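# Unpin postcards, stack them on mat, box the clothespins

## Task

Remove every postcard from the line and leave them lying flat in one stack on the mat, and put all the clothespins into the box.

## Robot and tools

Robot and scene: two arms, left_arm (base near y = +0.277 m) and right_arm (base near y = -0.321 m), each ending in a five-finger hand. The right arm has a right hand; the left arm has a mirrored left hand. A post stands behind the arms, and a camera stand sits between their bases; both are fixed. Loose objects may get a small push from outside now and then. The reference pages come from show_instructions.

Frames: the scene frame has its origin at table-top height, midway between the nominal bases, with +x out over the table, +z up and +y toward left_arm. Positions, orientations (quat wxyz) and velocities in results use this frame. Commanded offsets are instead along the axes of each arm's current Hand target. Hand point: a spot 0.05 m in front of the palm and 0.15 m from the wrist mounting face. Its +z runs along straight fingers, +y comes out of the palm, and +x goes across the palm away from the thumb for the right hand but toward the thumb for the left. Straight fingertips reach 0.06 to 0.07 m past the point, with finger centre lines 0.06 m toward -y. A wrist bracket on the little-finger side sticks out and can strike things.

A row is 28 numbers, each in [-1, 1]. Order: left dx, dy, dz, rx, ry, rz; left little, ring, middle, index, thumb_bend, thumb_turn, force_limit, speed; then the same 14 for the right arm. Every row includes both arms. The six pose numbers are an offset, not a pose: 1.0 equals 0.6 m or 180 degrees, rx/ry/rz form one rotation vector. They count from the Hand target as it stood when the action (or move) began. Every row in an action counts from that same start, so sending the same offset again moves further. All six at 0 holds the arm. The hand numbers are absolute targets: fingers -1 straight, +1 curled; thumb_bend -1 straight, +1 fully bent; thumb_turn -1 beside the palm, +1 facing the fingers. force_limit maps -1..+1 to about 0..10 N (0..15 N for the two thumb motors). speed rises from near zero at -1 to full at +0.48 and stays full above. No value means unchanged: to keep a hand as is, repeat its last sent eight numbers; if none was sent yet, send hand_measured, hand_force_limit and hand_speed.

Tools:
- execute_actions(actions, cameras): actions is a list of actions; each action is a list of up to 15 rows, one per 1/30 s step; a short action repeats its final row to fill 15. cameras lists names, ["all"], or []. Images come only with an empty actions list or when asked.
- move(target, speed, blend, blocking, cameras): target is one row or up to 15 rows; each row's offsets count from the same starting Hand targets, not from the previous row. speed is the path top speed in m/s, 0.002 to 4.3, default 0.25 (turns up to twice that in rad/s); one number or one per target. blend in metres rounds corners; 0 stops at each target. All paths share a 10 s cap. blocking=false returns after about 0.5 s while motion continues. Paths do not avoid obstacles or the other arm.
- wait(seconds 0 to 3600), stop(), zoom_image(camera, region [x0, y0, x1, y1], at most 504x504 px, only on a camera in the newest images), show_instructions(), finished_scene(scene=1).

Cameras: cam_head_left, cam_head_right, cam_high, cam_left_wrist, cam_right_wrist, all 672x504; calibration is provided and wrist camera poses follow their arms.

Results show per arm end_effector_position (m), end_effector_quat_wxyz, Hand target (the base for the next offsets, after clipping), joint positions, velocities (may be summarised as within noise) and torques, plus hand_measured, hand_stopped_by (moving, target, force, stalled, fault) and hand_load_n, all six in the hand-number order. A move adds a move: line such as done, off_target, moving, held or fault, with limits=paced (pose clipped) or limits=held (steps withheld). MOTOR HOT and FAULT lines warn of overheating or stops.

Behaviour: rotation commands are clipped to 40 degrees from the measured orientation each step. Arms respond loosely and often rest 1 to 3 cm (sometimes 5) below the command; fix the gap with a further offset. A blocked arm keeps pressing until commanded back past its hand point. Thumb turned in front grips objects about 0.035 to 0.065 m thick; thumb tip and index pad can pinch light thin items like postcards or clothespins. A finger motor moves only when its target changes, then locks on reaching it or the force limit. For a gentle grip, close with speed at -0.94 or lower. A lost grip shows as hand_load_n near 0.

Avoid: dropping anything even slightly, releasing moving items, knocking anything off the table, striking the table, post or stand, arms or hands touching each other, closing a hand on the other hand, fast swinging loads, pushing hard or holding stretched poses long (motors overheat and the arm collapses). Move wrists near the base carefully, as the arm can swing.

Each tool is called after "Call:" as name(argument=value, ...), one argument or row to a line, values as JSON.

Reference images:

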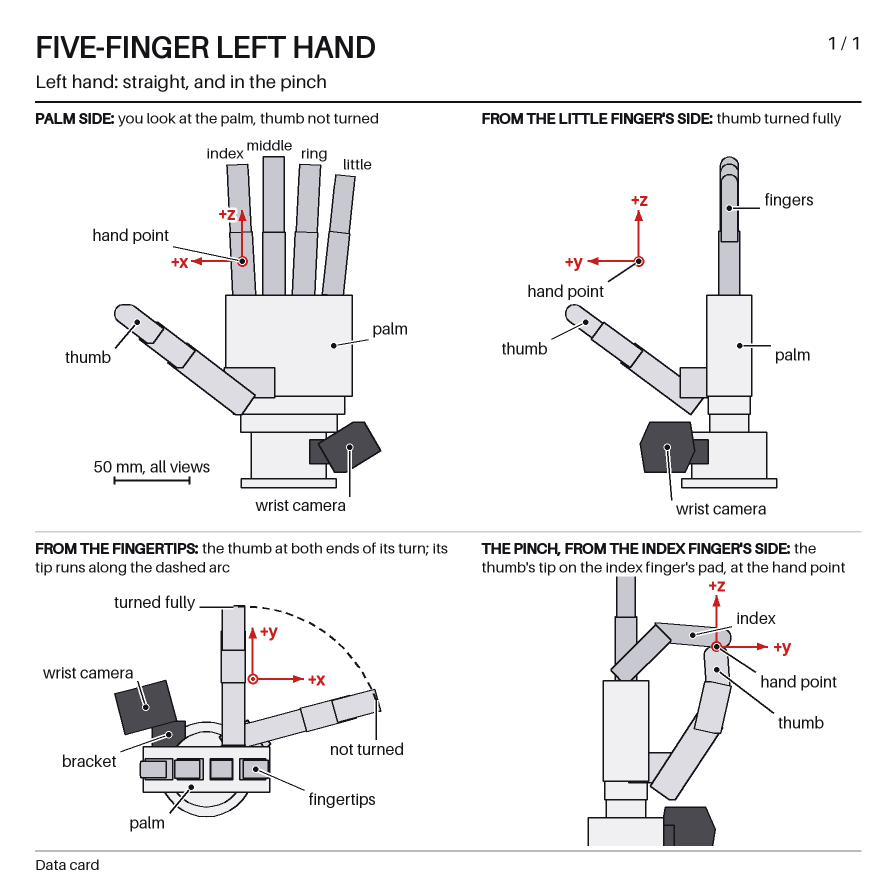

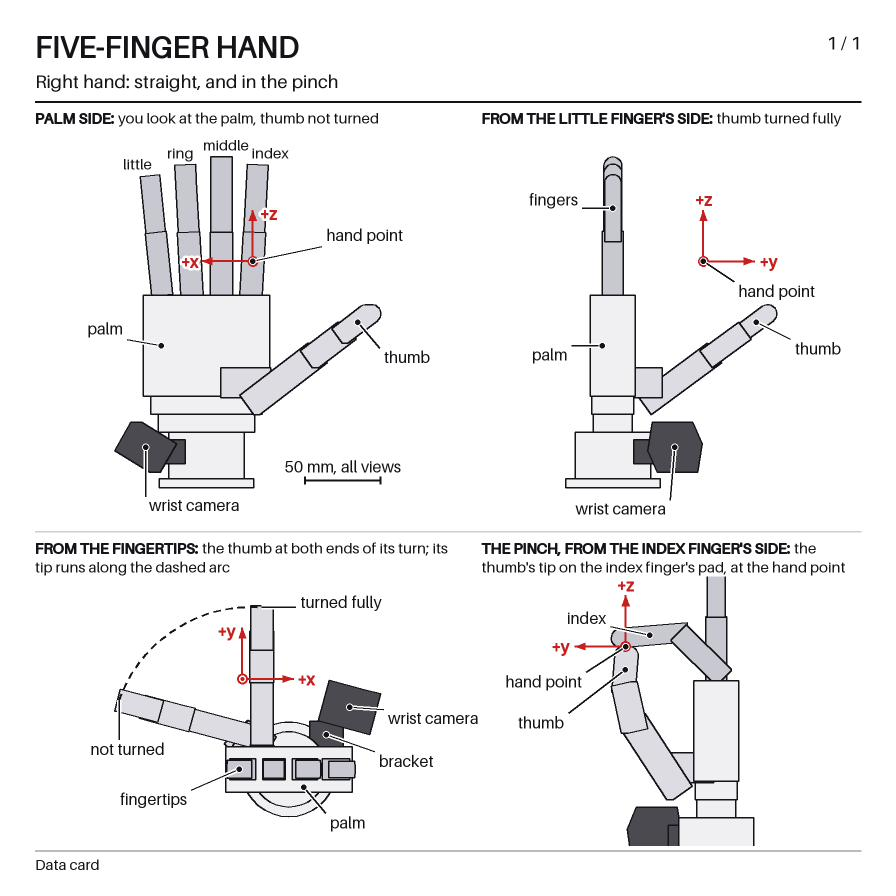

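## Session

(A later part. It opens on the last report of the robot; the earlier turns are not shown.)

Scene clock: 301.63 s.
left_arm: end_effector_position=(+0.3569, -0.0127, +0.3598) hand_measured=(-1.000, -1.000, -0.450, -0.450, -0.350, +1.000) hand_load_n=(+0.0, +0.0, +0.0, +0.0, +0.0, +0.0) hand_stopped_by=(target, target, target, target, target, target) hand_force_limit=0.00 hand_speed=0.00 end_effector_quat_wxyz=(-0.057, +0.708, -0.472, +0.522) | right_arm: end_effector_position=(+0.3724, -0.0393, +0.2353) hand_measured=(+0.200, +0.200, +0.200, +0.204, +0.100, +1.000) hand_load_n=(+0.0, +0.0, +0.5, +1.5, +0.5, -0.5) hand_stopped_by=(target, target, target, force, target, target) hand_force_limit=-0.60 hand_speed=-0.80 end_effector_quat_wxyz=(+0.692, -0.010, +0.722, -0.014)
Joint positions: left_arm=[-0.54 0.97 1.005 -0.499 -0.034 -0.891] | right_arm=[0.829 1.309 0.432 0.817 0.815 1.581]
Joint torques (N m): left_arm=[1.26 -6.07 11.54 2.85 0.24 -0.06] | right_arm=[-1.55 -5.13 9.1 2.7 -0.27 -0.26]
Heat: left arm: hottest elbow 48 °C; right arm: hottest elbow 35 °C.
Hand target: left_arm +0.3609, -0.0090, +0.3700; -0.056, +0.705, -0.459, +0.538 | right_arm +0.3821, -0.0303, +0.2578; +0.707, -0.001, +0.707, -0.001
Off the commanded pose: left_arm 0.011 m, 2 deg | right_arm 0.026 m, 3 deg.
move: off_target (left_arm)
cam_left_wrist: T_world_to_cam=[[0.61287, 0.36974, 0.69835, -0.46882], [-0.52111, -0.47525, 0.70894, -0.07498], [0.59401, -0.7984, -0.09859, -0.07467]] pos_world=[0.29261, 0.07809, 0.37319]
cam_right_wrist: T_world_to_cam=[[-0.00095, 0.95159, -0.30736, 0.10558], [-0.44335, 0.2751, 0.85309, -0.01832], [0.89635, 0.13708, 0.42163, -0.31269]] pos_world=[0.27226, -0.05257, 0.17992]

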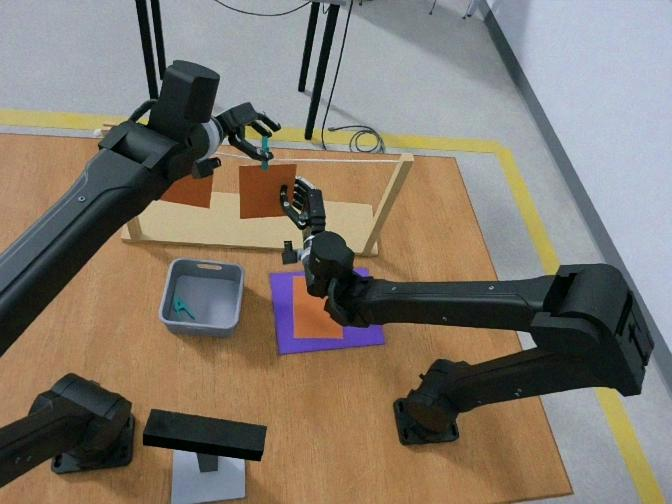

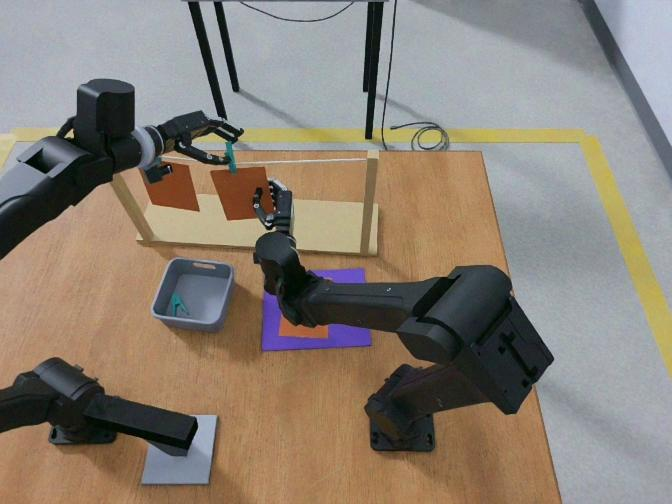

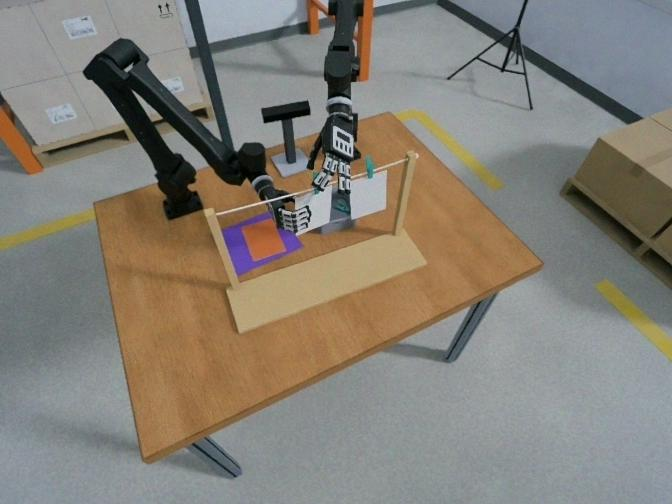

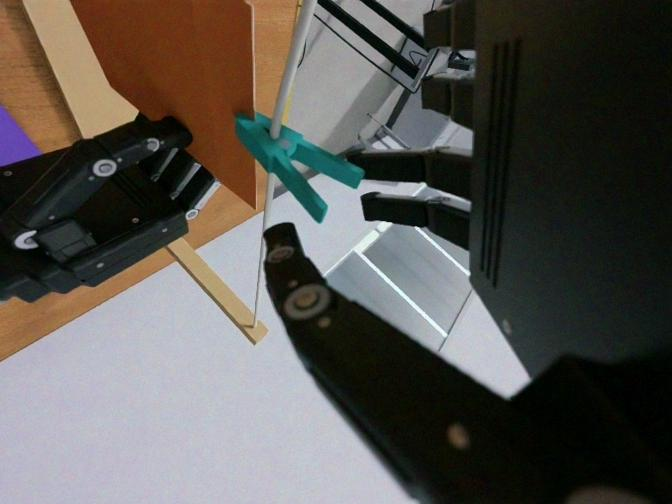

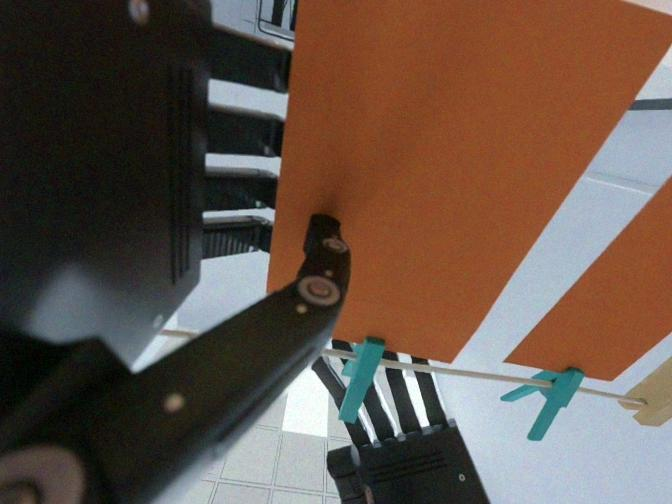

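Call:
move(
  target=[
    [-0.0165,-0.0070,0.0217,0,0,0,-1,-1,-0.45,-0.45,-0.35,1,0,0,0,0,0,0,0,0,0.2,0.2,0.2,0.35,0.1,1,-0.6,-0.8],
  ],
  speed=0.05,
  cameras=["cam_left_wrist","cam_high"],
)

Scene clock: 303.40 s.
left_arm: end_effector_position=(+0.3668, -0.0062, +0.3611) hand_measured=(-1.000, -1.000, -0.450, -0.450, -0.350, +1.000) hand_load_n=(+0.0, +0.0, +0.0, +0.0, +0.0, +0.0) hand_stopped_by=(target, target, target, target, target, target) hand_force_limit=0.00 hand_speed=0.00 end_effector_quat_wxyz=(-0.055, +0.707, -0.463, +0.532) | right_arm: end_effector_position=(+0.3724, -0.0393, +0.2353) hand_measured=(+0.200, +0.200, +0.200, +0.204, +0.100, +1.000) hand_load_n=(+0.0, +0.5, +1.0, +1.5, +0.5, -0.5) hand_stopped_by=(target, target, target, force, target, target) hand_force_limit=-0.60 hand_speed=-0.80 end_effector_quat_wxyz=(+0.692, -0.010, +0.722, -0.014)
Joint positions: left_arm=[-0.507 0.976 0.996 -0.462 -0.007 -0.891] | right_arm=[0.829 1.309 0.432 0.817 0.815 1.581]
Joint torques (N m): left_arm=[1.67 -5.13 11.25 2.95 0.22 0.11] | right_arm=[-1.55 -5.13 9.09 2.69 -0.27 -0.25]
Heat: left arm: hottest elbow 48 °C; right arm: hottest elbow 35 °C.
Hand target: left_arm +0.3738, -0.0050, +0.3599; -0.056, +0.705, -0.459, +0.538 | right_arm +0.3821, -0.0303, +0.2578; +0.707, -0.001, +0.707, -0.001
Off the commanded pose: left_arm 0.007 m, 1 deg | right_arm 0.026 m, 3 deg.
move: done
cam_left_wrist: T_world_to_cam=[[0.60024, 0.38952, 0.69856, -0.47364], [-0.52707, -0.46428, 0.71178, -0.06648], [0.60158, -0.79543, -0.07338, -0.08716]] pos_world=[0.30169, 0.0843, 0.37179]
Images, in order (width x height): cam_high 672x504, cam_left_wrist 672x504.

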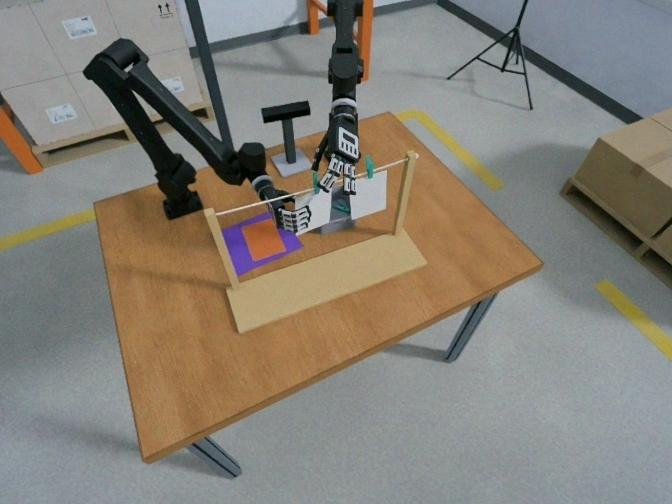

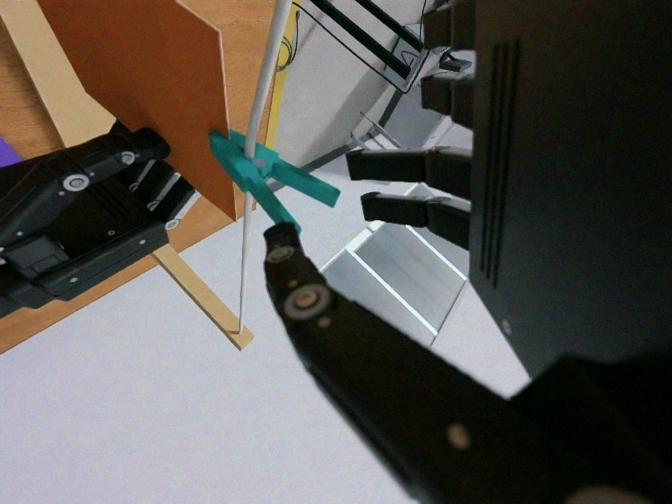

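Call:
move(
  target=[
    [-0.0330,0.0285,0.0248,0,0,0,-1,-1,-0.45,-0.45,-0.35,1,0,0,0,0,0,0,0,0,0.2,0.2,0.2,0.35,0.1,1,-0.6,-0.8],
  ],
  speed=0.05,
  cameras=["cam_left_wrist","cam_high","cam_right_wrist","cam_head_right"],
)

Scene clock: 305.00 s.
left_arm: end_effector_position=(+0.3697, -0.0077, +0.3298) hand_measured=(-1.000, -1.000, -0.450, -0.450, -0.350, +1.000) hand_load_n=(+0.0, +0.0, +0.0, +0.0, +0.0, +0.0) hand_stopped_by=(target, target, target, target, target, target) hand_force_limit=0.00 hand_speed=0.00 end_effector_quat_wxyz=(-0.055, +0.708, -0.463, +0.531) | right_arm: end_effector_position=(+0.3724, -0.0393, +0.2353) hand_measured=(+0.200, +0.200, +0.200, +0.204, +0.100, +1.000) hand_load_n=(+0.0, +0.0, +0.5, +1.5, +0.5, -0.5) hand_stopped_by=(target, target, target, force, target, target) hand_force_limit=-0.60 hand_speed=-0.80 end_effector_quat_wxyz=(+0.692, -0.010, +0.722, -0.014)
Joint positions: left_arm=[-0.507 0.988 0.923 -0.38 -0.007 -0.891] | right_arm=[0.829 1.309 0.432 0.817 0.815 1.581]
Joint torques (N m): left_arm=[2.26 -5.19 11.4 2.88 0.17 0.04] | right_arm=[-1.55 -5.13 9.1 2.7 -0.27 -0.26]
Heat: left arm: hottest elbow 47 °C; right arm: hottest elbow 35 °C.
Hand target: left_arm +0.3759, -0.0070, +0.3298; -0.056, +0.705, -0.459, +0.538 | right_arm +0.3821, -0.0303, +0.2578; +0.707, -0.001, +0.707, -0.001
Off the commanded pose: left_arm 0.006 m, 1 deg | right_arm 0.026 m, 3 deg.
move: done
cam_left_wrist: T_world_to_cam=[[0.60184, 0.3887, 0.69764, -0.45312], [-0.52544, -0.46513, 0.71244, -0.04421], [0.60141, -0.79534, -0.07569, -0.09148]] pos_world=[0.30449, 0.0828, 0.34069]
cam_right_wrist: T_world_to_cam=[[-0.00095, 0.95159, -0.30736, 0.10558], [-0.44335, 0.2751, 0.85309, -0.01832], [0.89635, 0.13708, 0.42163, -0.31269]] pos_world=[0.27226, -0.05257, 0.17992]
Images, in order (width x height): cam_head_right 672x504, cam_high 672x504, cam_left_wrist 672x504, cam_right_wrist 672x504.

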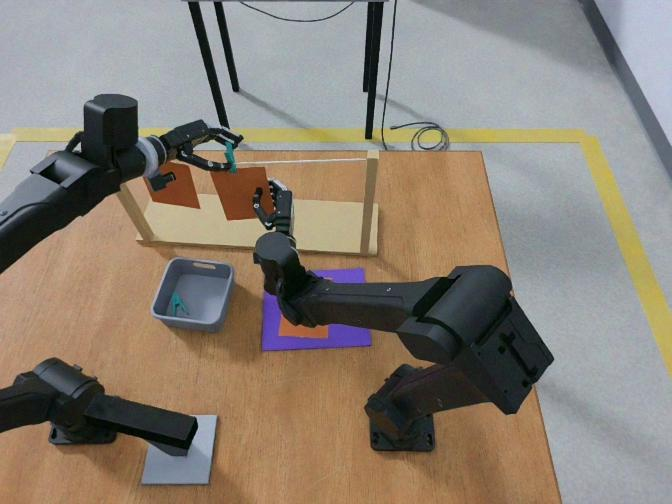

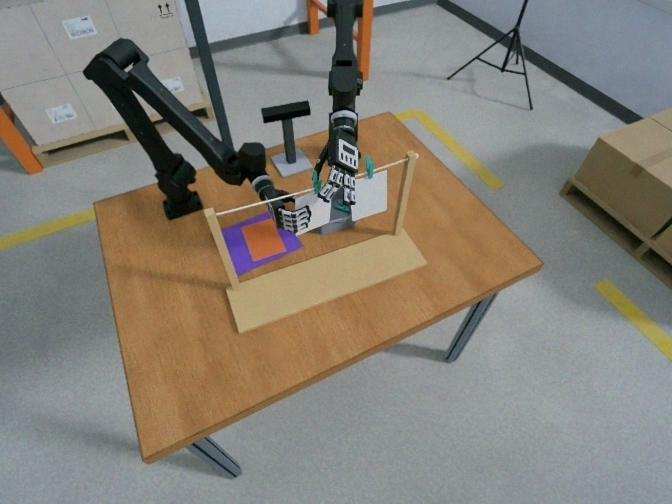

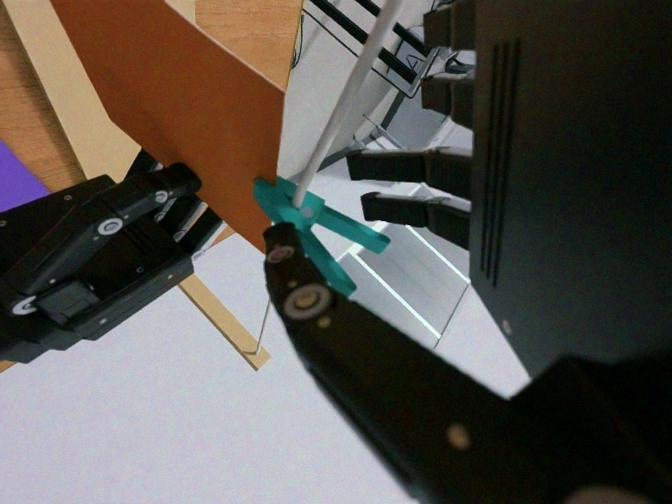

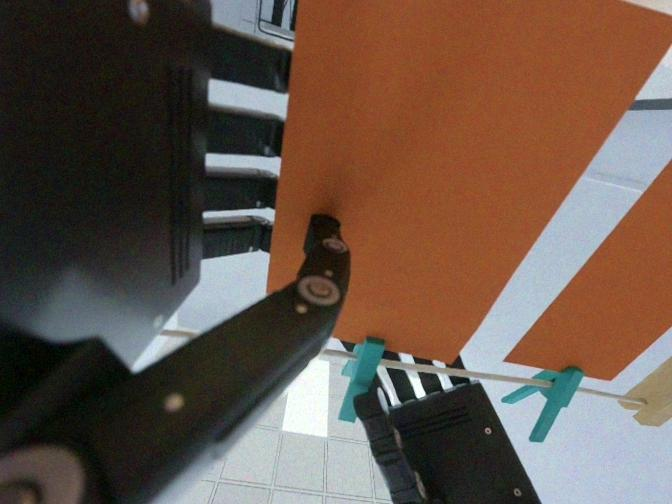

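Call:
zoom_image(
  camera="cam_left_wrist",
  region=[220, 130, 440, 330],
)

Call:
zoom_image(
  camera="cam_right_wrist",
  region=[260, 300, 520, 504],
)

Call:
zoom_image(
  camera="cam_head_right",
  region=[170, 100, 290, 190],
)

Scaled by 2.291 from the camera's image (finer frame: 960x720).

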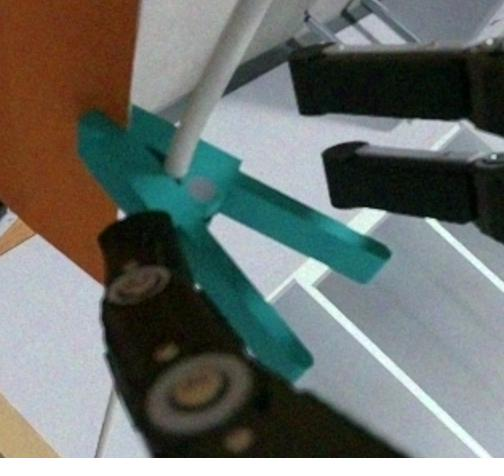

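Scaled by 1.938 from the camera's image (finer frame: 960x720).

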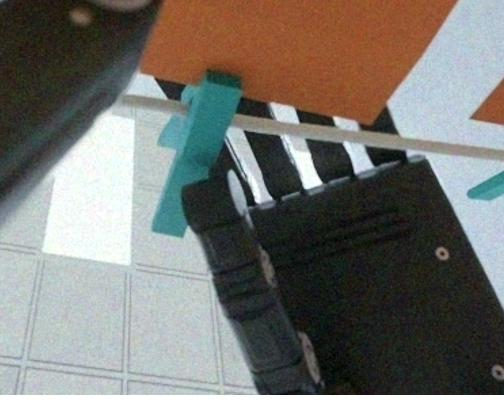

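Scaled by 4.200 from the camera's image (finer frame: 960x720).

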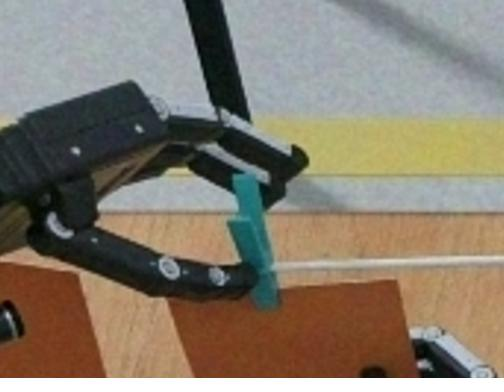

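Call:
execute_actions(
  actions=[
    [[0.0059,-0.0067,-0.0008,0,0,0,-1,-1,-0.45,-0.45,-0.35,1,0,0,0,0,0,0,0,0,0.2,0.2,0.2,0.35,0.1,1,-0.6,-0.8]],
    [[0,0,0,0,0,0,-1,-1,-0.45,-0.25,-0.1,1,-0.4,-0.6,0,0,0,0,0,0,0.2,0.2,0.2,0.35,0.1,1,-0.6,-0.8]],
    [[0,0,0,0,0,0,-1,-1,-0.45,-0.25,-0.1,1,-0.4,-0.6,0,0,0,0,0,0,0.2,0.2,0.2,0.35,0.1,1,-0.6,-0.8]],
  ],
  cameras=["cam_left_wrist","cam_head_right","cam_right_wrist"],
)

Call:
zoom_image(
  camera="cam_left_wrist",
  region=[220, 130, 440, 330],
)

Call:
zoom_image(
  camera="cam_head_right",
  region=[170, 100, 290, 190],
)

Scene clock: 307.47 s.
left_arm: end_effector_position=(+0.3683, -0.0097, +0.3292) hand_measured=(-1.000, -1.000, -0.450, -0.250, -0.100, +1.000) hand_load_n=(+0.0, +0.0, +0.0, +0.0, +0.0, -0.5) hand_stopped_by=(target, target, target, target, target, target) hand_force_limit=-0.40 hand_speed=-0.60 end_effector_quat_wxyz=(-0.050, +0.706, -0.466, +0.530) | right_arm: end_effector_position=(+0.3725, -0.0395, +0.2353) hand_measured=(+0.200, +0.200, +0.200, +0.204, +0.100, +1.000) hand_load_n=(+0.0, +0.5, +0.5, +2.0, +0.5, -0.5) hand_stopped_by=(target, target, target, force, target, target) hand_force_limit=-0.60 hand_speed=-0.80 end_effector_quat_wxyz=(+0.692, -0.010, +0.722, -0.014)
Joint positions: left_arm=[-0.507 0.99 0.923 -0.38 0.005 -0.891] | right_arm=[0.829 1.309 0.432 0.817 0.815 1.581]
Joint torques (N m): left_arm=[1.32 -4.54 12.93 2.77 0.25 0.04] | right_arm=[-1.55 -5.13 9.09 2.69 -0.27 -0.25]
Heat: left arm: hottest elbow 47 °C; right arm: hottest elbow 35 °C.
Hand target: left_arm +0.3778, -0.0070, +0.3348; -0.056, +0.705, -0.459, +0.538 | right_arm +0.3821, -0.0304, +0.2580; +0.707, -0.001, +0.707, -0.001
Off the commanded pose: left_arm 0.011 m, 1 deg | right_arm 0.026 m, 3 deg.
Step readings (end_effector_position of left_arm | right_arm):
0: (+0.3697, -0.0077, +0.3298) | (+0.3724, -0.0393, +0.2353)
1: (+0.3697, -0.0077, +0.3298) | (+0.3724, -0.0393, +0.2353)
2: (+0.3697, -0.0077, +0.3298) | (+0.3724, -0.0393, +0.2353)
4: (+0.3697, -0.0077, +0.3298) | (+0.3724, -0.0393, +0.2353)
8: (+0.3699, -0.0078, +0.3292) | (+0.3724, -0.0393, +0.2353)
15: (+0.3700, -0.0079, +0.3289) | (+0.3724, -0.0393, +0.2353)
16: (+0.3700, -0.0079, +0.3289) | (+0.3724, -0.0393, +0.2353)
17: (+0.3700, -0.0079, +0.3289) | (+0.3724, -0.0393, +0.2353)
19: (+0.3700, -0.0079, +0.3289) | (+0.3724, -0.0393, +0.2353)
23: (+0.3700, -0.0079, +0.3289) | (+0.3724, -0.0393, +0.2353)
30: (+0.3683, -0.0097, +0.3292) | (+0.3725, -0.0395, +0.2353)
31: (+0.3683, -0.0097, +0.3292) | (+0.3725, -0.0395, +0.2353)
32: (+0.3683, -0.0097, +0.3292) | (+0.3725, -0.0395, +0.2353)
34: (+0.3683, -0.0097, +0.3292) | (+0.3725, -0.0395, +0.2353)
38: (+0.3683, -0.0097, +0.3292) | (+0.3725, -0.0395, +0.2353)
45: (+0.3683, -0.0097, +0.3292) | (+0.3725, -0.0395, +0.2353)
cam_left_wrist: T_world_to_cam=[[0.60899, 0.38465, 0.69367, -0.45254], [-0.52757, -0.45661, 0.71637, -0.04587], [0.59228, -0.80222, -0.07515, -0.08917]] pos_world=[0.30421, 0.08159, 0.34008]
cam_right_wrist: T_world_to_cam=[[-0.00061, 0.95158, -0.3074, 0.10559], [-0.44324, 0.2753, 0.85308, -0.01827], [0.8964, 0.13677, 0.42161, -0.3128]] pos_world=[0.27236, -0.05267, 0.17992]
Images, in order (width x height): cam_head_right 672x504, cam_left_wrist 672x504, cam_right_wrist 672x504.

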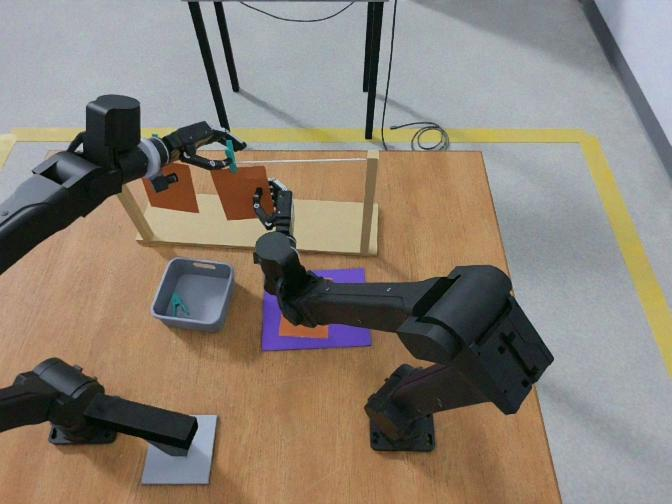

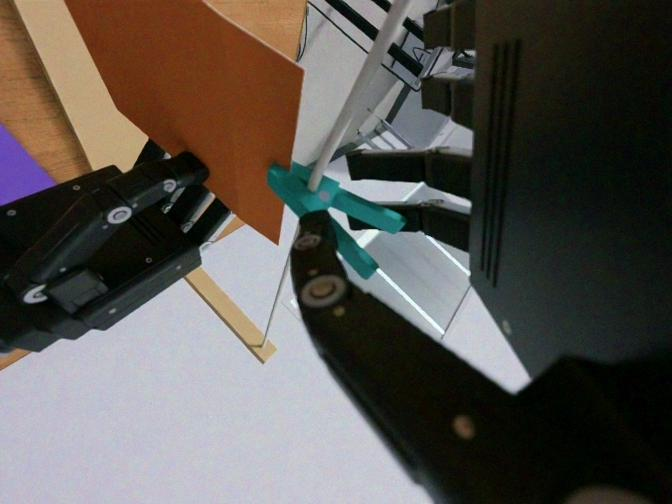

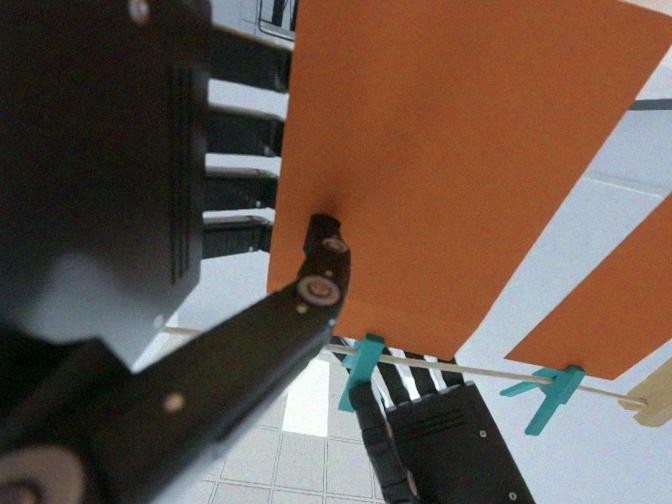

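Scaled by 2.291 from the camera's image (finer frame: 960x720).

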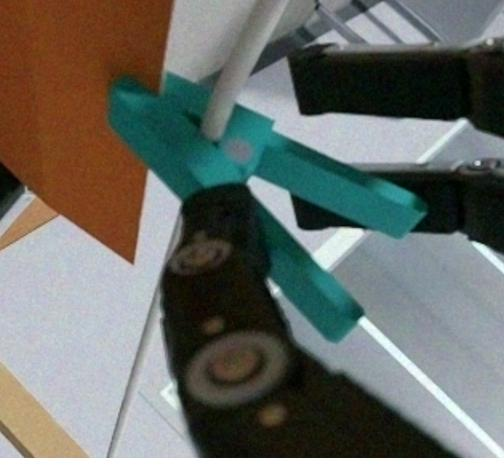

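Scaled by 4.200 from the camera's image (finer frame: 960x720).

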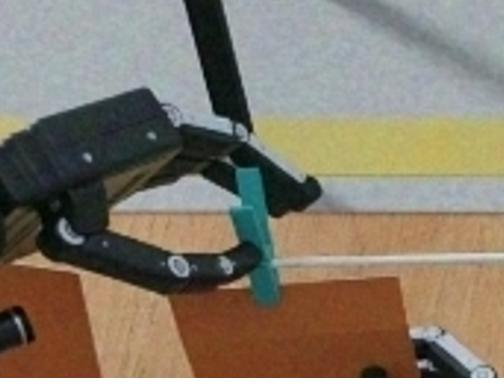

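Call:
execute_actions(
  actions=[
    [[0,0,0,0,0,0,-1,-1,-0.45,-0.3,-0.2,1,-0.4,-0.6,0,0,0,0,0,0,0.2,0.2,0.2,0.35,0.1,1,-0.6,-0.8]],
    [[0.0106,-0.0163,-0.0076,0,0,0,-1,-1,-0.45,-0.3,-0.2,1,-0.4,-0.6,0,0,0,0,0,0,0.2,0.2,0.2,0.35,0.1,1,-0.6,-0.8]],
    [[0,0,0,0,0,0,-1,-1,-0.45,-0.3,-0.2,1,-0.4,-0.6,0,0,0,0,0,0,0.2,0.2,0.2,0.35,0.1,1,-0.6,-0.8]],
  ],
  cameras=["cam_left_wrist","cam_head_right","cam_right_wrist"],
)

Call:
zoom_image(
  camera="cam_left_wrist",
  region=[220, 130, 440, 330],
)

Call:
zoom_image(
  camera="cam_head_right",
  region=[170, 100, 290, 190],
)

Scene clock: 309.53 s.
left_arm: end_effector_position=(+0.3705, -0.0055, +0.3280) hand_measured=(-1.000, -1.000, -0.450, -0.300, -0.200, +1.000) hand_load_n=(+0.0, +0.0, +0.0, -0.5, +0.5, +0.0) hand_stopped_by=(target, target, target, target, target, target) hand_force_limit=-0.40 hand_speed=-0.60 end_effector_quat_wxyz=(-0.053, +0.709, -0.464, +0.528) | right_arm: end_effector_position=(+0.3725, -0.0395, +0.2352) hand_measured=(+0.200, +0.200, +0.200, +0.204, +0.100, +1.000) hand_load_n=(+0.0, +0.0, +1.0, +1.5, +0.5, +0.0) hand_stopped_by=(target, target, target, force, target, target) hand_force_limit=-0.60 hand_speed=-0.80 end_effector_quat_wxyz=(+0.692, -0.010, +0.722, -0.014)
Joint positions: left_arm=[-0.498 0.99 0.923 -0.384 0.004 -0.89] | right_arm=[0.829 1.309 0.432 0.817 0.815 1.581]
Joint torques (N m): left_arm=[1.32 -5.25 15.64 1.57 0.26 0.09] | right_arm=[-1.55 -5.25 9.09 2.7 -0.27 -0.25]
Heat: left arm: hottest elbow 47 °C; right arm: hottest elbow 35 °C.
Hand target: left_arm +0.3798, -0.0041, +0.3468; -0.056, +0.705, -0.459, +0.538 | right_arm +0.3821, -0.0304, +0.2579; +0.707, -0.001, +0.707, -0.001
Off the commanded pose: left_arm 0.021 m, 1 deg | right_arm 0.026 m, 3 deg.
Step readings (end_effector_position of left_arm | right_arm):
0: (+0.3683, -0.0097, +0.3292) | (+0.3725, -0.0395, +0.2353)
1: (+0.3683, -0.0097, +0.3292) | (+0.3725, -0.0395, +0.2353)
2: (+0.3683, -0.0097, +0.3292) | (+0.3725, -0.0395, +0.2353)
4: (+0.3683, -0.0097, +0.3292) | (+0.3725, -0.0395, +0.2353)
8: (+0.3685, -0.0095, +0.3292) | (+0.3725, -0.0395, +0.2352)
15: (+0.3687, -0.0092, +0.3292) | (+0.3725, -0.0395, +0.2352)
16: (+0.3687, -0.0092, +0.3292) | (+0.3725, -0.0395, +0.2352)
17: (+0.3690, -0.0088, +0.3292) | (+0.3725, -0.0395, +0.2352)
19: (+0.3692, -0.0082, +0.3293) | (+0.3725, -0.0395, +0.2352)
23: (+0.3702, -0.0062, +0.3285) | (+0.3725, -0.0395, +0.2352)
30: (+0.3705, -0.0055, +0.3280) | (+0.3725, -0.0395, +0.2352)
31: (+0.3705, -0.0055, +0.3280) | (+0.3725, -0.0395, +0.2352)
32: (+0.3705, -0.0055, +0.3280) | (+0.3725, -0.0395, +0.2352)
34: (+0.3705, -0.0055, +0.3280) | (+0.3725, -0.0395, +0.2352)
38: (+0.3705, -0.0055, +0.3280) | (+0.3725, -0.0395, +0.2352)
45: (+0.3705, -0.0055, +0.3280) | (+0.3725, -0.0395, +0.2352)
cam_left_wrist: T_world_to_cam=[[0.60738, 0.38793, 0.69326, -0.45394], [-0.52076, -0.46459, 0.71622, -0.04434], [0.59992, -0.79604, -0.08016, -0.08831]] pos_world=[0.3056, 0.0852, 0.33938]
cam_right_wrist: T_world_to_cam=[[-0.0007, 0.95151, -0.30761, 0.10562], [-0.44299, 0.27548, 0.85315, -0.01825], [0.89652, 0.13687, 0.42132, -0.31273]] pos_world=[0.27236, -0.05267, 0.17982]
Images, in order (width x height): cam_head_right 672x504, cam_left_wrist 672x504, cam_right_wrist 672x504.

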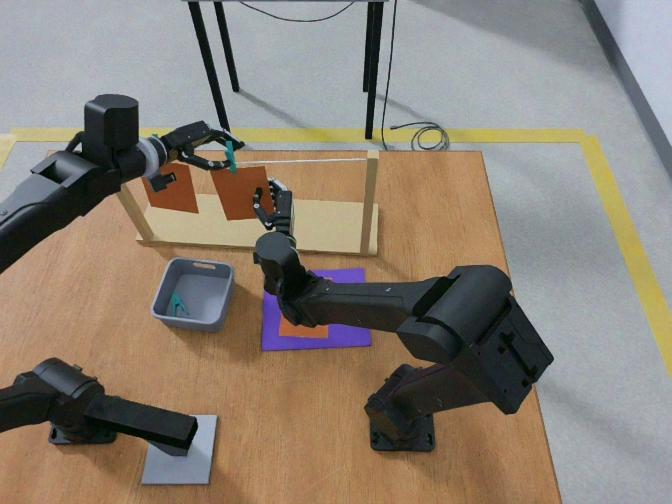

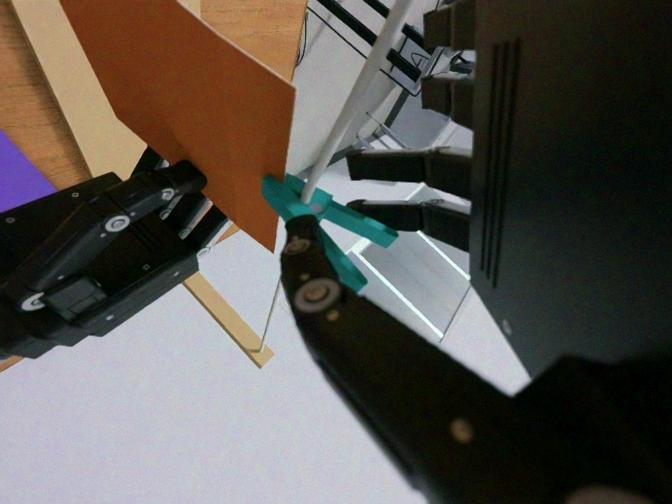

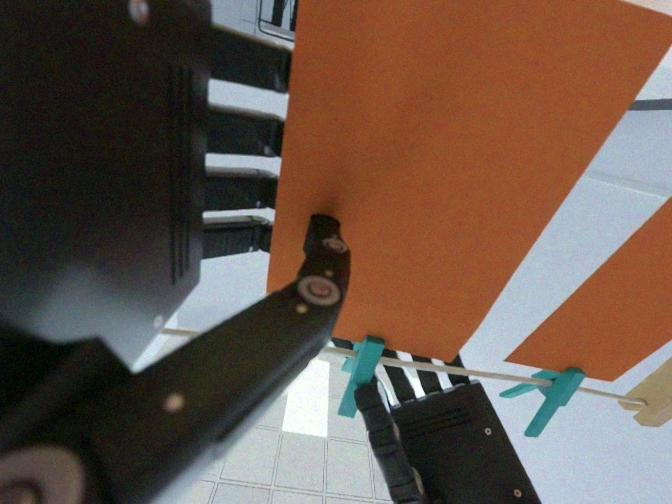

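Scaled by 2.291 from the camera's image (finer frame: 960x720).

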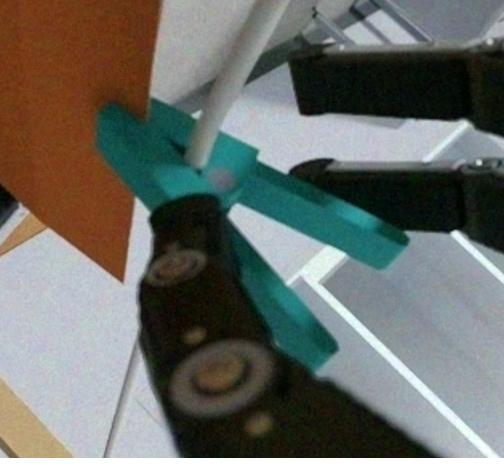

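Scaled by 4.200 from the camera's image (finer frame: 960x720).

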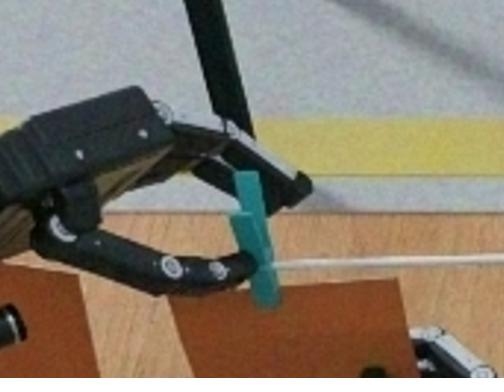

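Call:
execute_actions(
  actions=[
    [[0.0118,-0.0095,-0.0069,0,0,0,-1,-1,-0.45,-0.3,-0.2,1,-0.4,-0.6,0,0,0,0,0,0,0.2,0.2,0.2,0.35,0.1,1,-0.6,-0.8]],
    [[0,0,0,0,0,0,-1,-1,-0.45,-0.3,-0.2,1,-0.4,-0.6,0,0,0,0,0,0,0.2,0.2,0.2,0.35,0.1,1,-0.6,-0.8]],
  ],
)

Scene clock: 310.93 s.
left_arm: end_effector_position=(+0.3685, -0.0044, +0.3264) hand_measured=(-1.000, -1.000, -0.450, -0.300, -0.200, +1.000) hand_load_n=(+0.0, +0.0, +0.0, +0.0, +0.0, +0.0) hand_stopped_by=(target, target, target, target, target, target) hand_force_limit=-0.40 hand_speed=-0.60 end_effector_quat_wxyz=(-0.052, +0.713, -0.467, +0.520) | right_arm: end_effector_position=(+0.3725, -0.0395, +0.2352) hand_measured=(+0.200, +0.200, +0.200, +0.204, +0.100, +1.000) hand_load_n=(+0.0, +0.5, +0.5, +1.5, +1.0, -0.5) hand_stopped_by=(target, target, target, force, target, target) hand_force_limit=-0.60 hand_speed=-0.80 end_effector_quat_wxyz=(+0.692, -0.010, +0.722, -0.014)
Joint positions: left_arm=[-0.498 0.99 0.93 -0.41 0.004 -0.89] | right_arm=[0.829 1.309 0.432 0.817 0.815 1.581]
Joint torques (N m): left_arm=[2.14 -4.19 17.1 1.57 0.2 0.07] | right_arm=[-1.55 -5.19 9.09 2.7 -0.27 -0.25]
Heat: left arm: hottest elbow 47 °C; right arm: hottest elbow 35 °C.
Hand target: left_arm +0.3799, -0.0041, +0.3570; -0.056, +0.705, -0.459, +0.538 | right_arm +0.3821, -0.0304, +0.2579; +0.707, -0.001, +0.707, -0.001
Off the commanded pose: left_arm 0.033 m, 2 deg | right_arm 0.026 m, 3 deg.
Step readings (end_effector_position of left_arm | right_arm):
0: (+0.3705, -0.0055, +0.3280) | (+0.3725, -0.0395, +0.2352)
1: (+0.3705, -0.0055, +0.3280) | (+0.3725, -0.0395, +0.2352)
2: (+0.3701, -0.0052, +0.3272) | (+0.3725, -0.0395, +0.2352)
4: (+0.3690, -0.0047, +0.3254) | (+0.3725, -0.0395, +0.2352)
8: (+0.3682, -0.0043, +0.3249) | (+0.3725, -0.0395, +0.2352)
15: (+0.3685, -0.0044, +0.3264) | (+0.3725, -0.0395, +0.2352)
16: (+0.3685, -0.0044, +0.3264) | (+0.3725, -0.0395, +0.2352)
17: (+0.3685, -0.0044, +0.3264) | (+0.3725, -0.0395, +0.2352)
19: (+0.3685, -0.0044, +0.3264) | (+0.3725, -0.0395, +0.2352)
23: (+0.3685, -0.0044, +0.3264) | (+0.3725, -0.0395, +0.2352)
30: (+0.3685, -0.0044, +0.3264) | (+0.3725, -0.0395, +0.2352)

Call:
move(
  target=[
    [0.0259,-0.0142,-0.0205,0,0,0,-1,-1,-0.45,-0.45,-0.35,1,-0.4,-0.4,0,0,0,0,0,0,0.2,0.2,0.2,0.35,0.1,1,-0.6,-0.8],
    [-0.0167,0.0213,0.0107,0,0,0,-1,-1,-0.45,-0.45,-0.35,1,-0.4,-0.4,0,0,0,0,0,0,0.2,0.2,0.2,0.35,0.1,1,-0.6,-0.8],
  ],
  speed=0.06,
  cameras=["cam_left_wrist","cam_head_right"],
)

Call:
zoom_image(
  camera="cam_left_wrist",
  region=[220, 130, 440, 330],
)

Scene clock: 316.10 s.
left_arm: end_effector_position=(+0.3728, -0.0053, +0.3393) hand_measured=(-1.000, -1.000, -0.450, -0.450, -0.350, +1.000) hand_load_n=(+0.0, +0.0, +0.0, +0.0, +0.0, +0.0) hand_stopped_by=(target, target, target, target, target, target) hand_force_limit=-0.40 hand_speed=-0.40 end_effector_quat_wxyz=(-0.056, +0.709, -0.462, +0.530) | right_arm: end_effector_position=(+0.3725, -0.0395, +0.2352) hand_measured=(+0.200, +0.200, +0.200, +0.204, +0.100, +1.000) hand_load_n=(+0.0, +0.5, +1.0, +1.5, +0.5, -0.5) hand_stopped_by=(target, target, target, force, target, target) hand_force_limit=-0.60 hand_speed=-0.80 end_effector_quat_wxyz=(+0.692, -0.010, +0.722, -0.014)
Joint positions: left_arm=[-0.498 0.991 0.949 -0.404 -0.002 -0.89] | right_arm=[0.829 1.309 0.432 0.817 0.815 1.581]
Joint torques (N m): left_arm=[0.85 -4.72 11.51 2.93 0.11 0.08] | right_arm=[-1.49 -5.19 9.09 2.69 -0.27 -0.25]
Heat: left arm: hottest elbow 47 °C; right arm: hottest elbow 35 °C.
Hand target: left_arm +0.3775, -0.0070, +0.3399; -0.056, +0.705, -0.459, +0.538 | right_arm +0.3821, -0.0304, +0.2579; +0.707, -0.001, +0.707, -0.001
Off the commanded pose: left_arm 0.005 m, 1 deg | right_arm 0.026 m, 3 deg.
move: done
cam_left_wrist: T_world_to_cam=[[0.60067, 0.39149, 0.69709, -0.46197], [-0.52292, -0.46717, 0.71296, -0.04927], [0.60478, -0.79277, -0.0759, -0.09187]] pos_world=[0.30729, 0.08501, 0.35018]
Images, in order (width x height): cam_head_right 672x504, cam_left_wrist 672x504.

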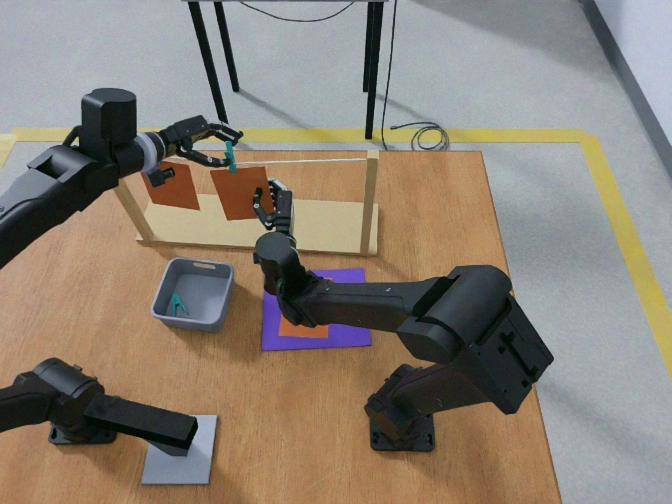

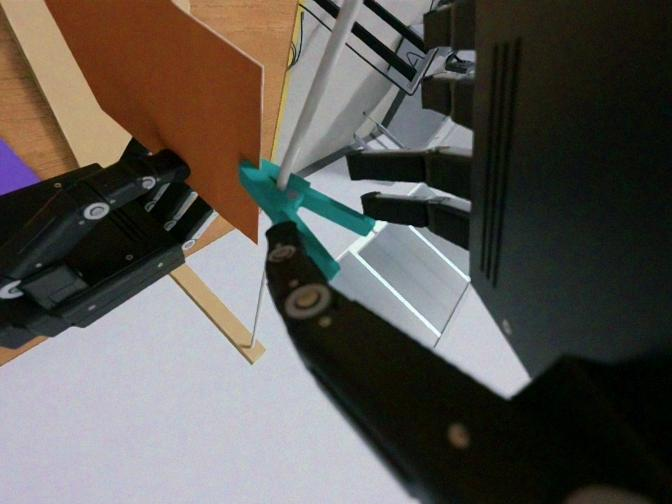

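Scaled by 2.291 from the camera's image (finer frame: 960x720).

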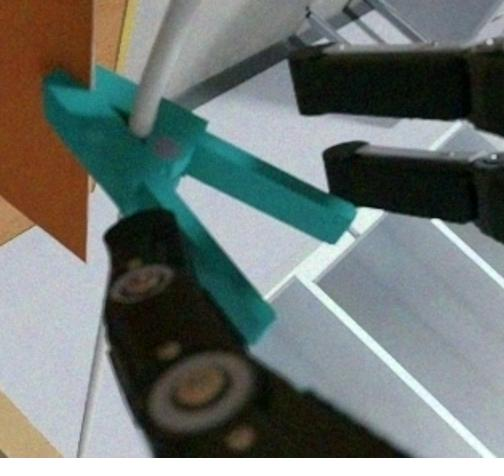

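Call:
execute_actions(
  actions=[
    [[0,0,0,0,0,0,-1,-1,-0.45,-0.25,-0.1,1,-0.6,-0.6,0,0,0,0,0,0,0.2,0.2,0.2,0.35,0.1,1,-0.6,-0.8]],
    [[0,0,0,0,0,0,-1,-1,-0.45,-0.25,-0.1,1,-0.6,-0.6,0,0,0,0,0,0,0.2,0.2,0.2,0.35,0.1,1,-0.6,-0.8]],
  ],
  cameras=["cam_left_wrist","cam_head_right","cam_right_wrist"],
)

Call:
zoom_image(
  camera="cam_left_wrist",
  region=[220, 130, 440, 330],
)

Call:
zoom_image(
  camera="cam_right_wrist",
  region=[260, 300, 520, 504],
)

Call:
zoom_image(
  camera="cam_head_right",
  region=[170, 100, 290, 190],
)

Scene clock: 317.97 s.
left_arm: end_effector_position=(+0.3713, -0.0069, +0.3396) hand_measured=(-1.000, -1.000, -0.450, -0.250, -0.100, +1.000) hand_load_n=(+0.0, +0.0, +0.0, +0.0, +0.5, +0.0) hand_stopped_by=(target, target, target, target, target, target) hand_force_limit=-0.60 hand_speed=-0.60 end_effector_quat_wxyz=(-0.051, +0.707, -0.464, +0.531) | right_arm: end_effector_position=(+0.3726, -0.0396, +0.2352) hand_measured=(+0.200, +0.200, +0.200, +0.204, +0.100, +1.000) hand_load_n=(+0.0, +0.0, +1.0, +2.0, +0.5, -0.5) hand_stopped_by=(target, target, target, force, target, target) hand_force_limit=-0.60 hand_speed=-0.80 end_effector_quat_wxyz=(+0.692, -0.009, +0.722, -0.014)
Joint positions: left_arm=[-0.498 0.991 0.949 -0.404 0.009 -0.89] | right_arm=[0.828 1.309 0.432 0.817 0.815 1.581]
Joint torques (N m): left_arm=[1.44 -5.42 11.73 2.81 0.03 0.08] | right_arm=[-1.49 -5.19 9.09 2.69 -0.27 -0.25]
Heat: left arm: hottest elbow 47 °C; right arm: hottest elbow 35 °C.
Hand target: left_arm +0.3775, -0.0070, +0.3399; -0.056, +0.705, -0.459, +0.538 | right_arm +0.3821, -0.0305, +0.2579; +0.707, -0.001, +0.707, -0.001
Off the commanded pose: left_arm 0.006 m, 1 deg | right_arm 0.026 m, 3 deg.
Step readings (end_effector_position of left_arm | right_arm):
0: (+0.3728, -0.0053, +0.3393) | (+0.3725, -0.0395, +0.2352)
1: (+0.3728, -0.0053, +0.3393) | (+0.3725, -0.0395, +0.2352)
2: (+0.3728, -0.0053, +0.3393) | (+0.3725, -0.0395, +0.2352)
4: (+0.3728, -0.0053, +0.3393) | (+0.3725, -0.0395, +0.2352)
8: (+0.3728, -0.0053, +0.3393) | (+0.3725, -0.0395, +0.2352)
15: (+0.3713, -0.0069, +0.3396) | (+0.3725, -0.0395, +0.2352)
16: (+0.3713, -0.0069, +0.3396) | (+0.3725, -0.0395, +0.2352)
17: (+0.3713, -0.0069, +0.3396) | (+0.3726, -0.0396, +0.2352)
19: (+0.3713, -0.0069, +0.3396) | (+0.3726, -0.0396, +0.2352)
23: (+0.3713, -0.0069, +0.3396) | (+0.3726, -0.0396, +0.2352)
30: (+0.3713, -0.0069, +0.3396) | (+0.3726, -0.0396, +0.2352)
cam_left_wrist: T_world_to_cam=[[0.60593, 0.38853, 0.69418, -0.46167], [-0.52583, -0.45919, 0.71599, -0.05091], [0.59695, -0.79887, -0.07394, -0.09]] pos_world=[0.3067, 0.0841, 0.35028]
cam_right_wrist: T_world_to_cam=[[-0.00036, 0.9515, -0.30765, 0.10563], [-0.44292, 0.27567, 0.85313, -0.01819], [0.89656, 0.13657, 0.42134, -0.31283]] pos_world=[0.27246, -0.05277, 0.17982]
Images, in order (width x height): cam_head_right 672x504, cam_left_wrist 672x504, cam_right_wrist 672x504.

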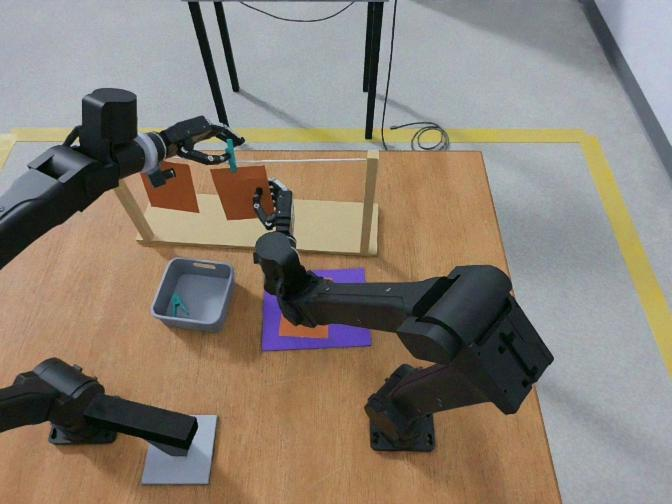

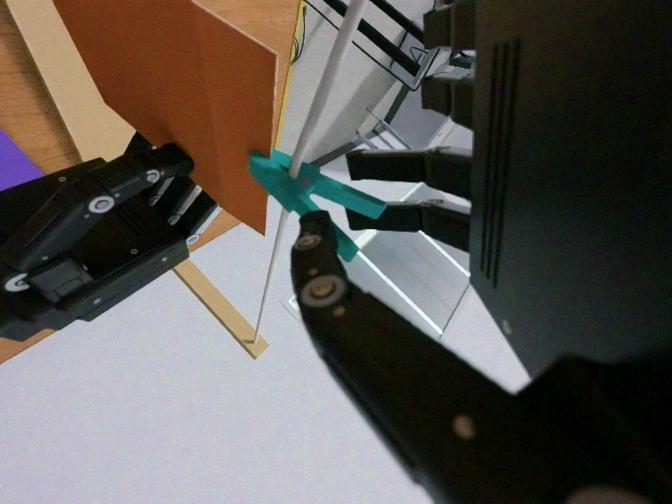

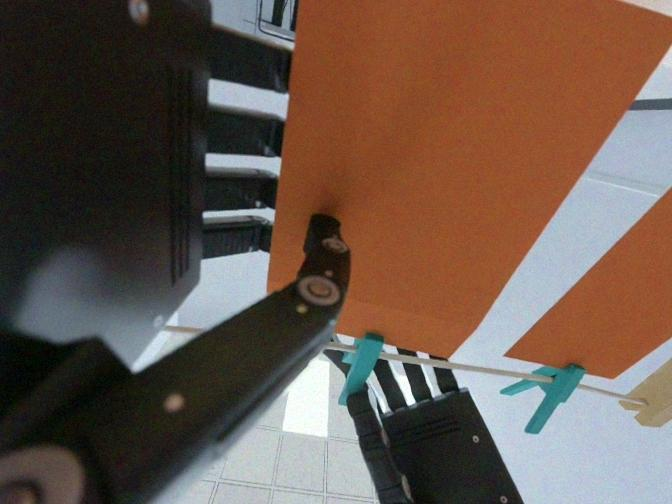

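Scaled by 2.291 from the camera's image (finer frame: 960x720).

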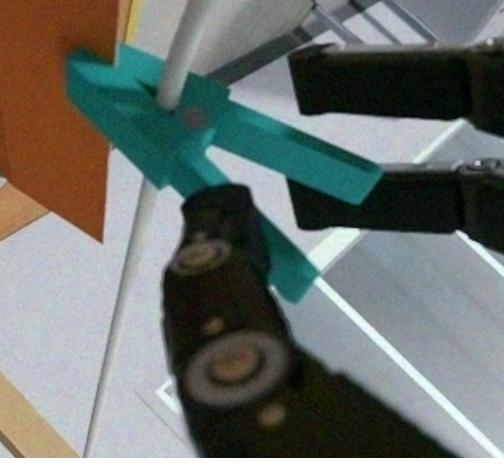

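Scaled by 1.938 from the camera's image (finer frame: 960x720).

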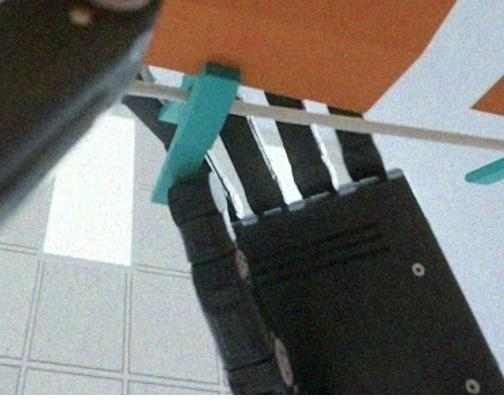

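Scaled by 4.200 from the camera's image (finer frame: 960x720).

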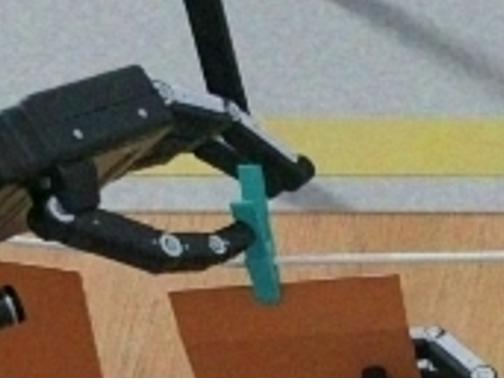

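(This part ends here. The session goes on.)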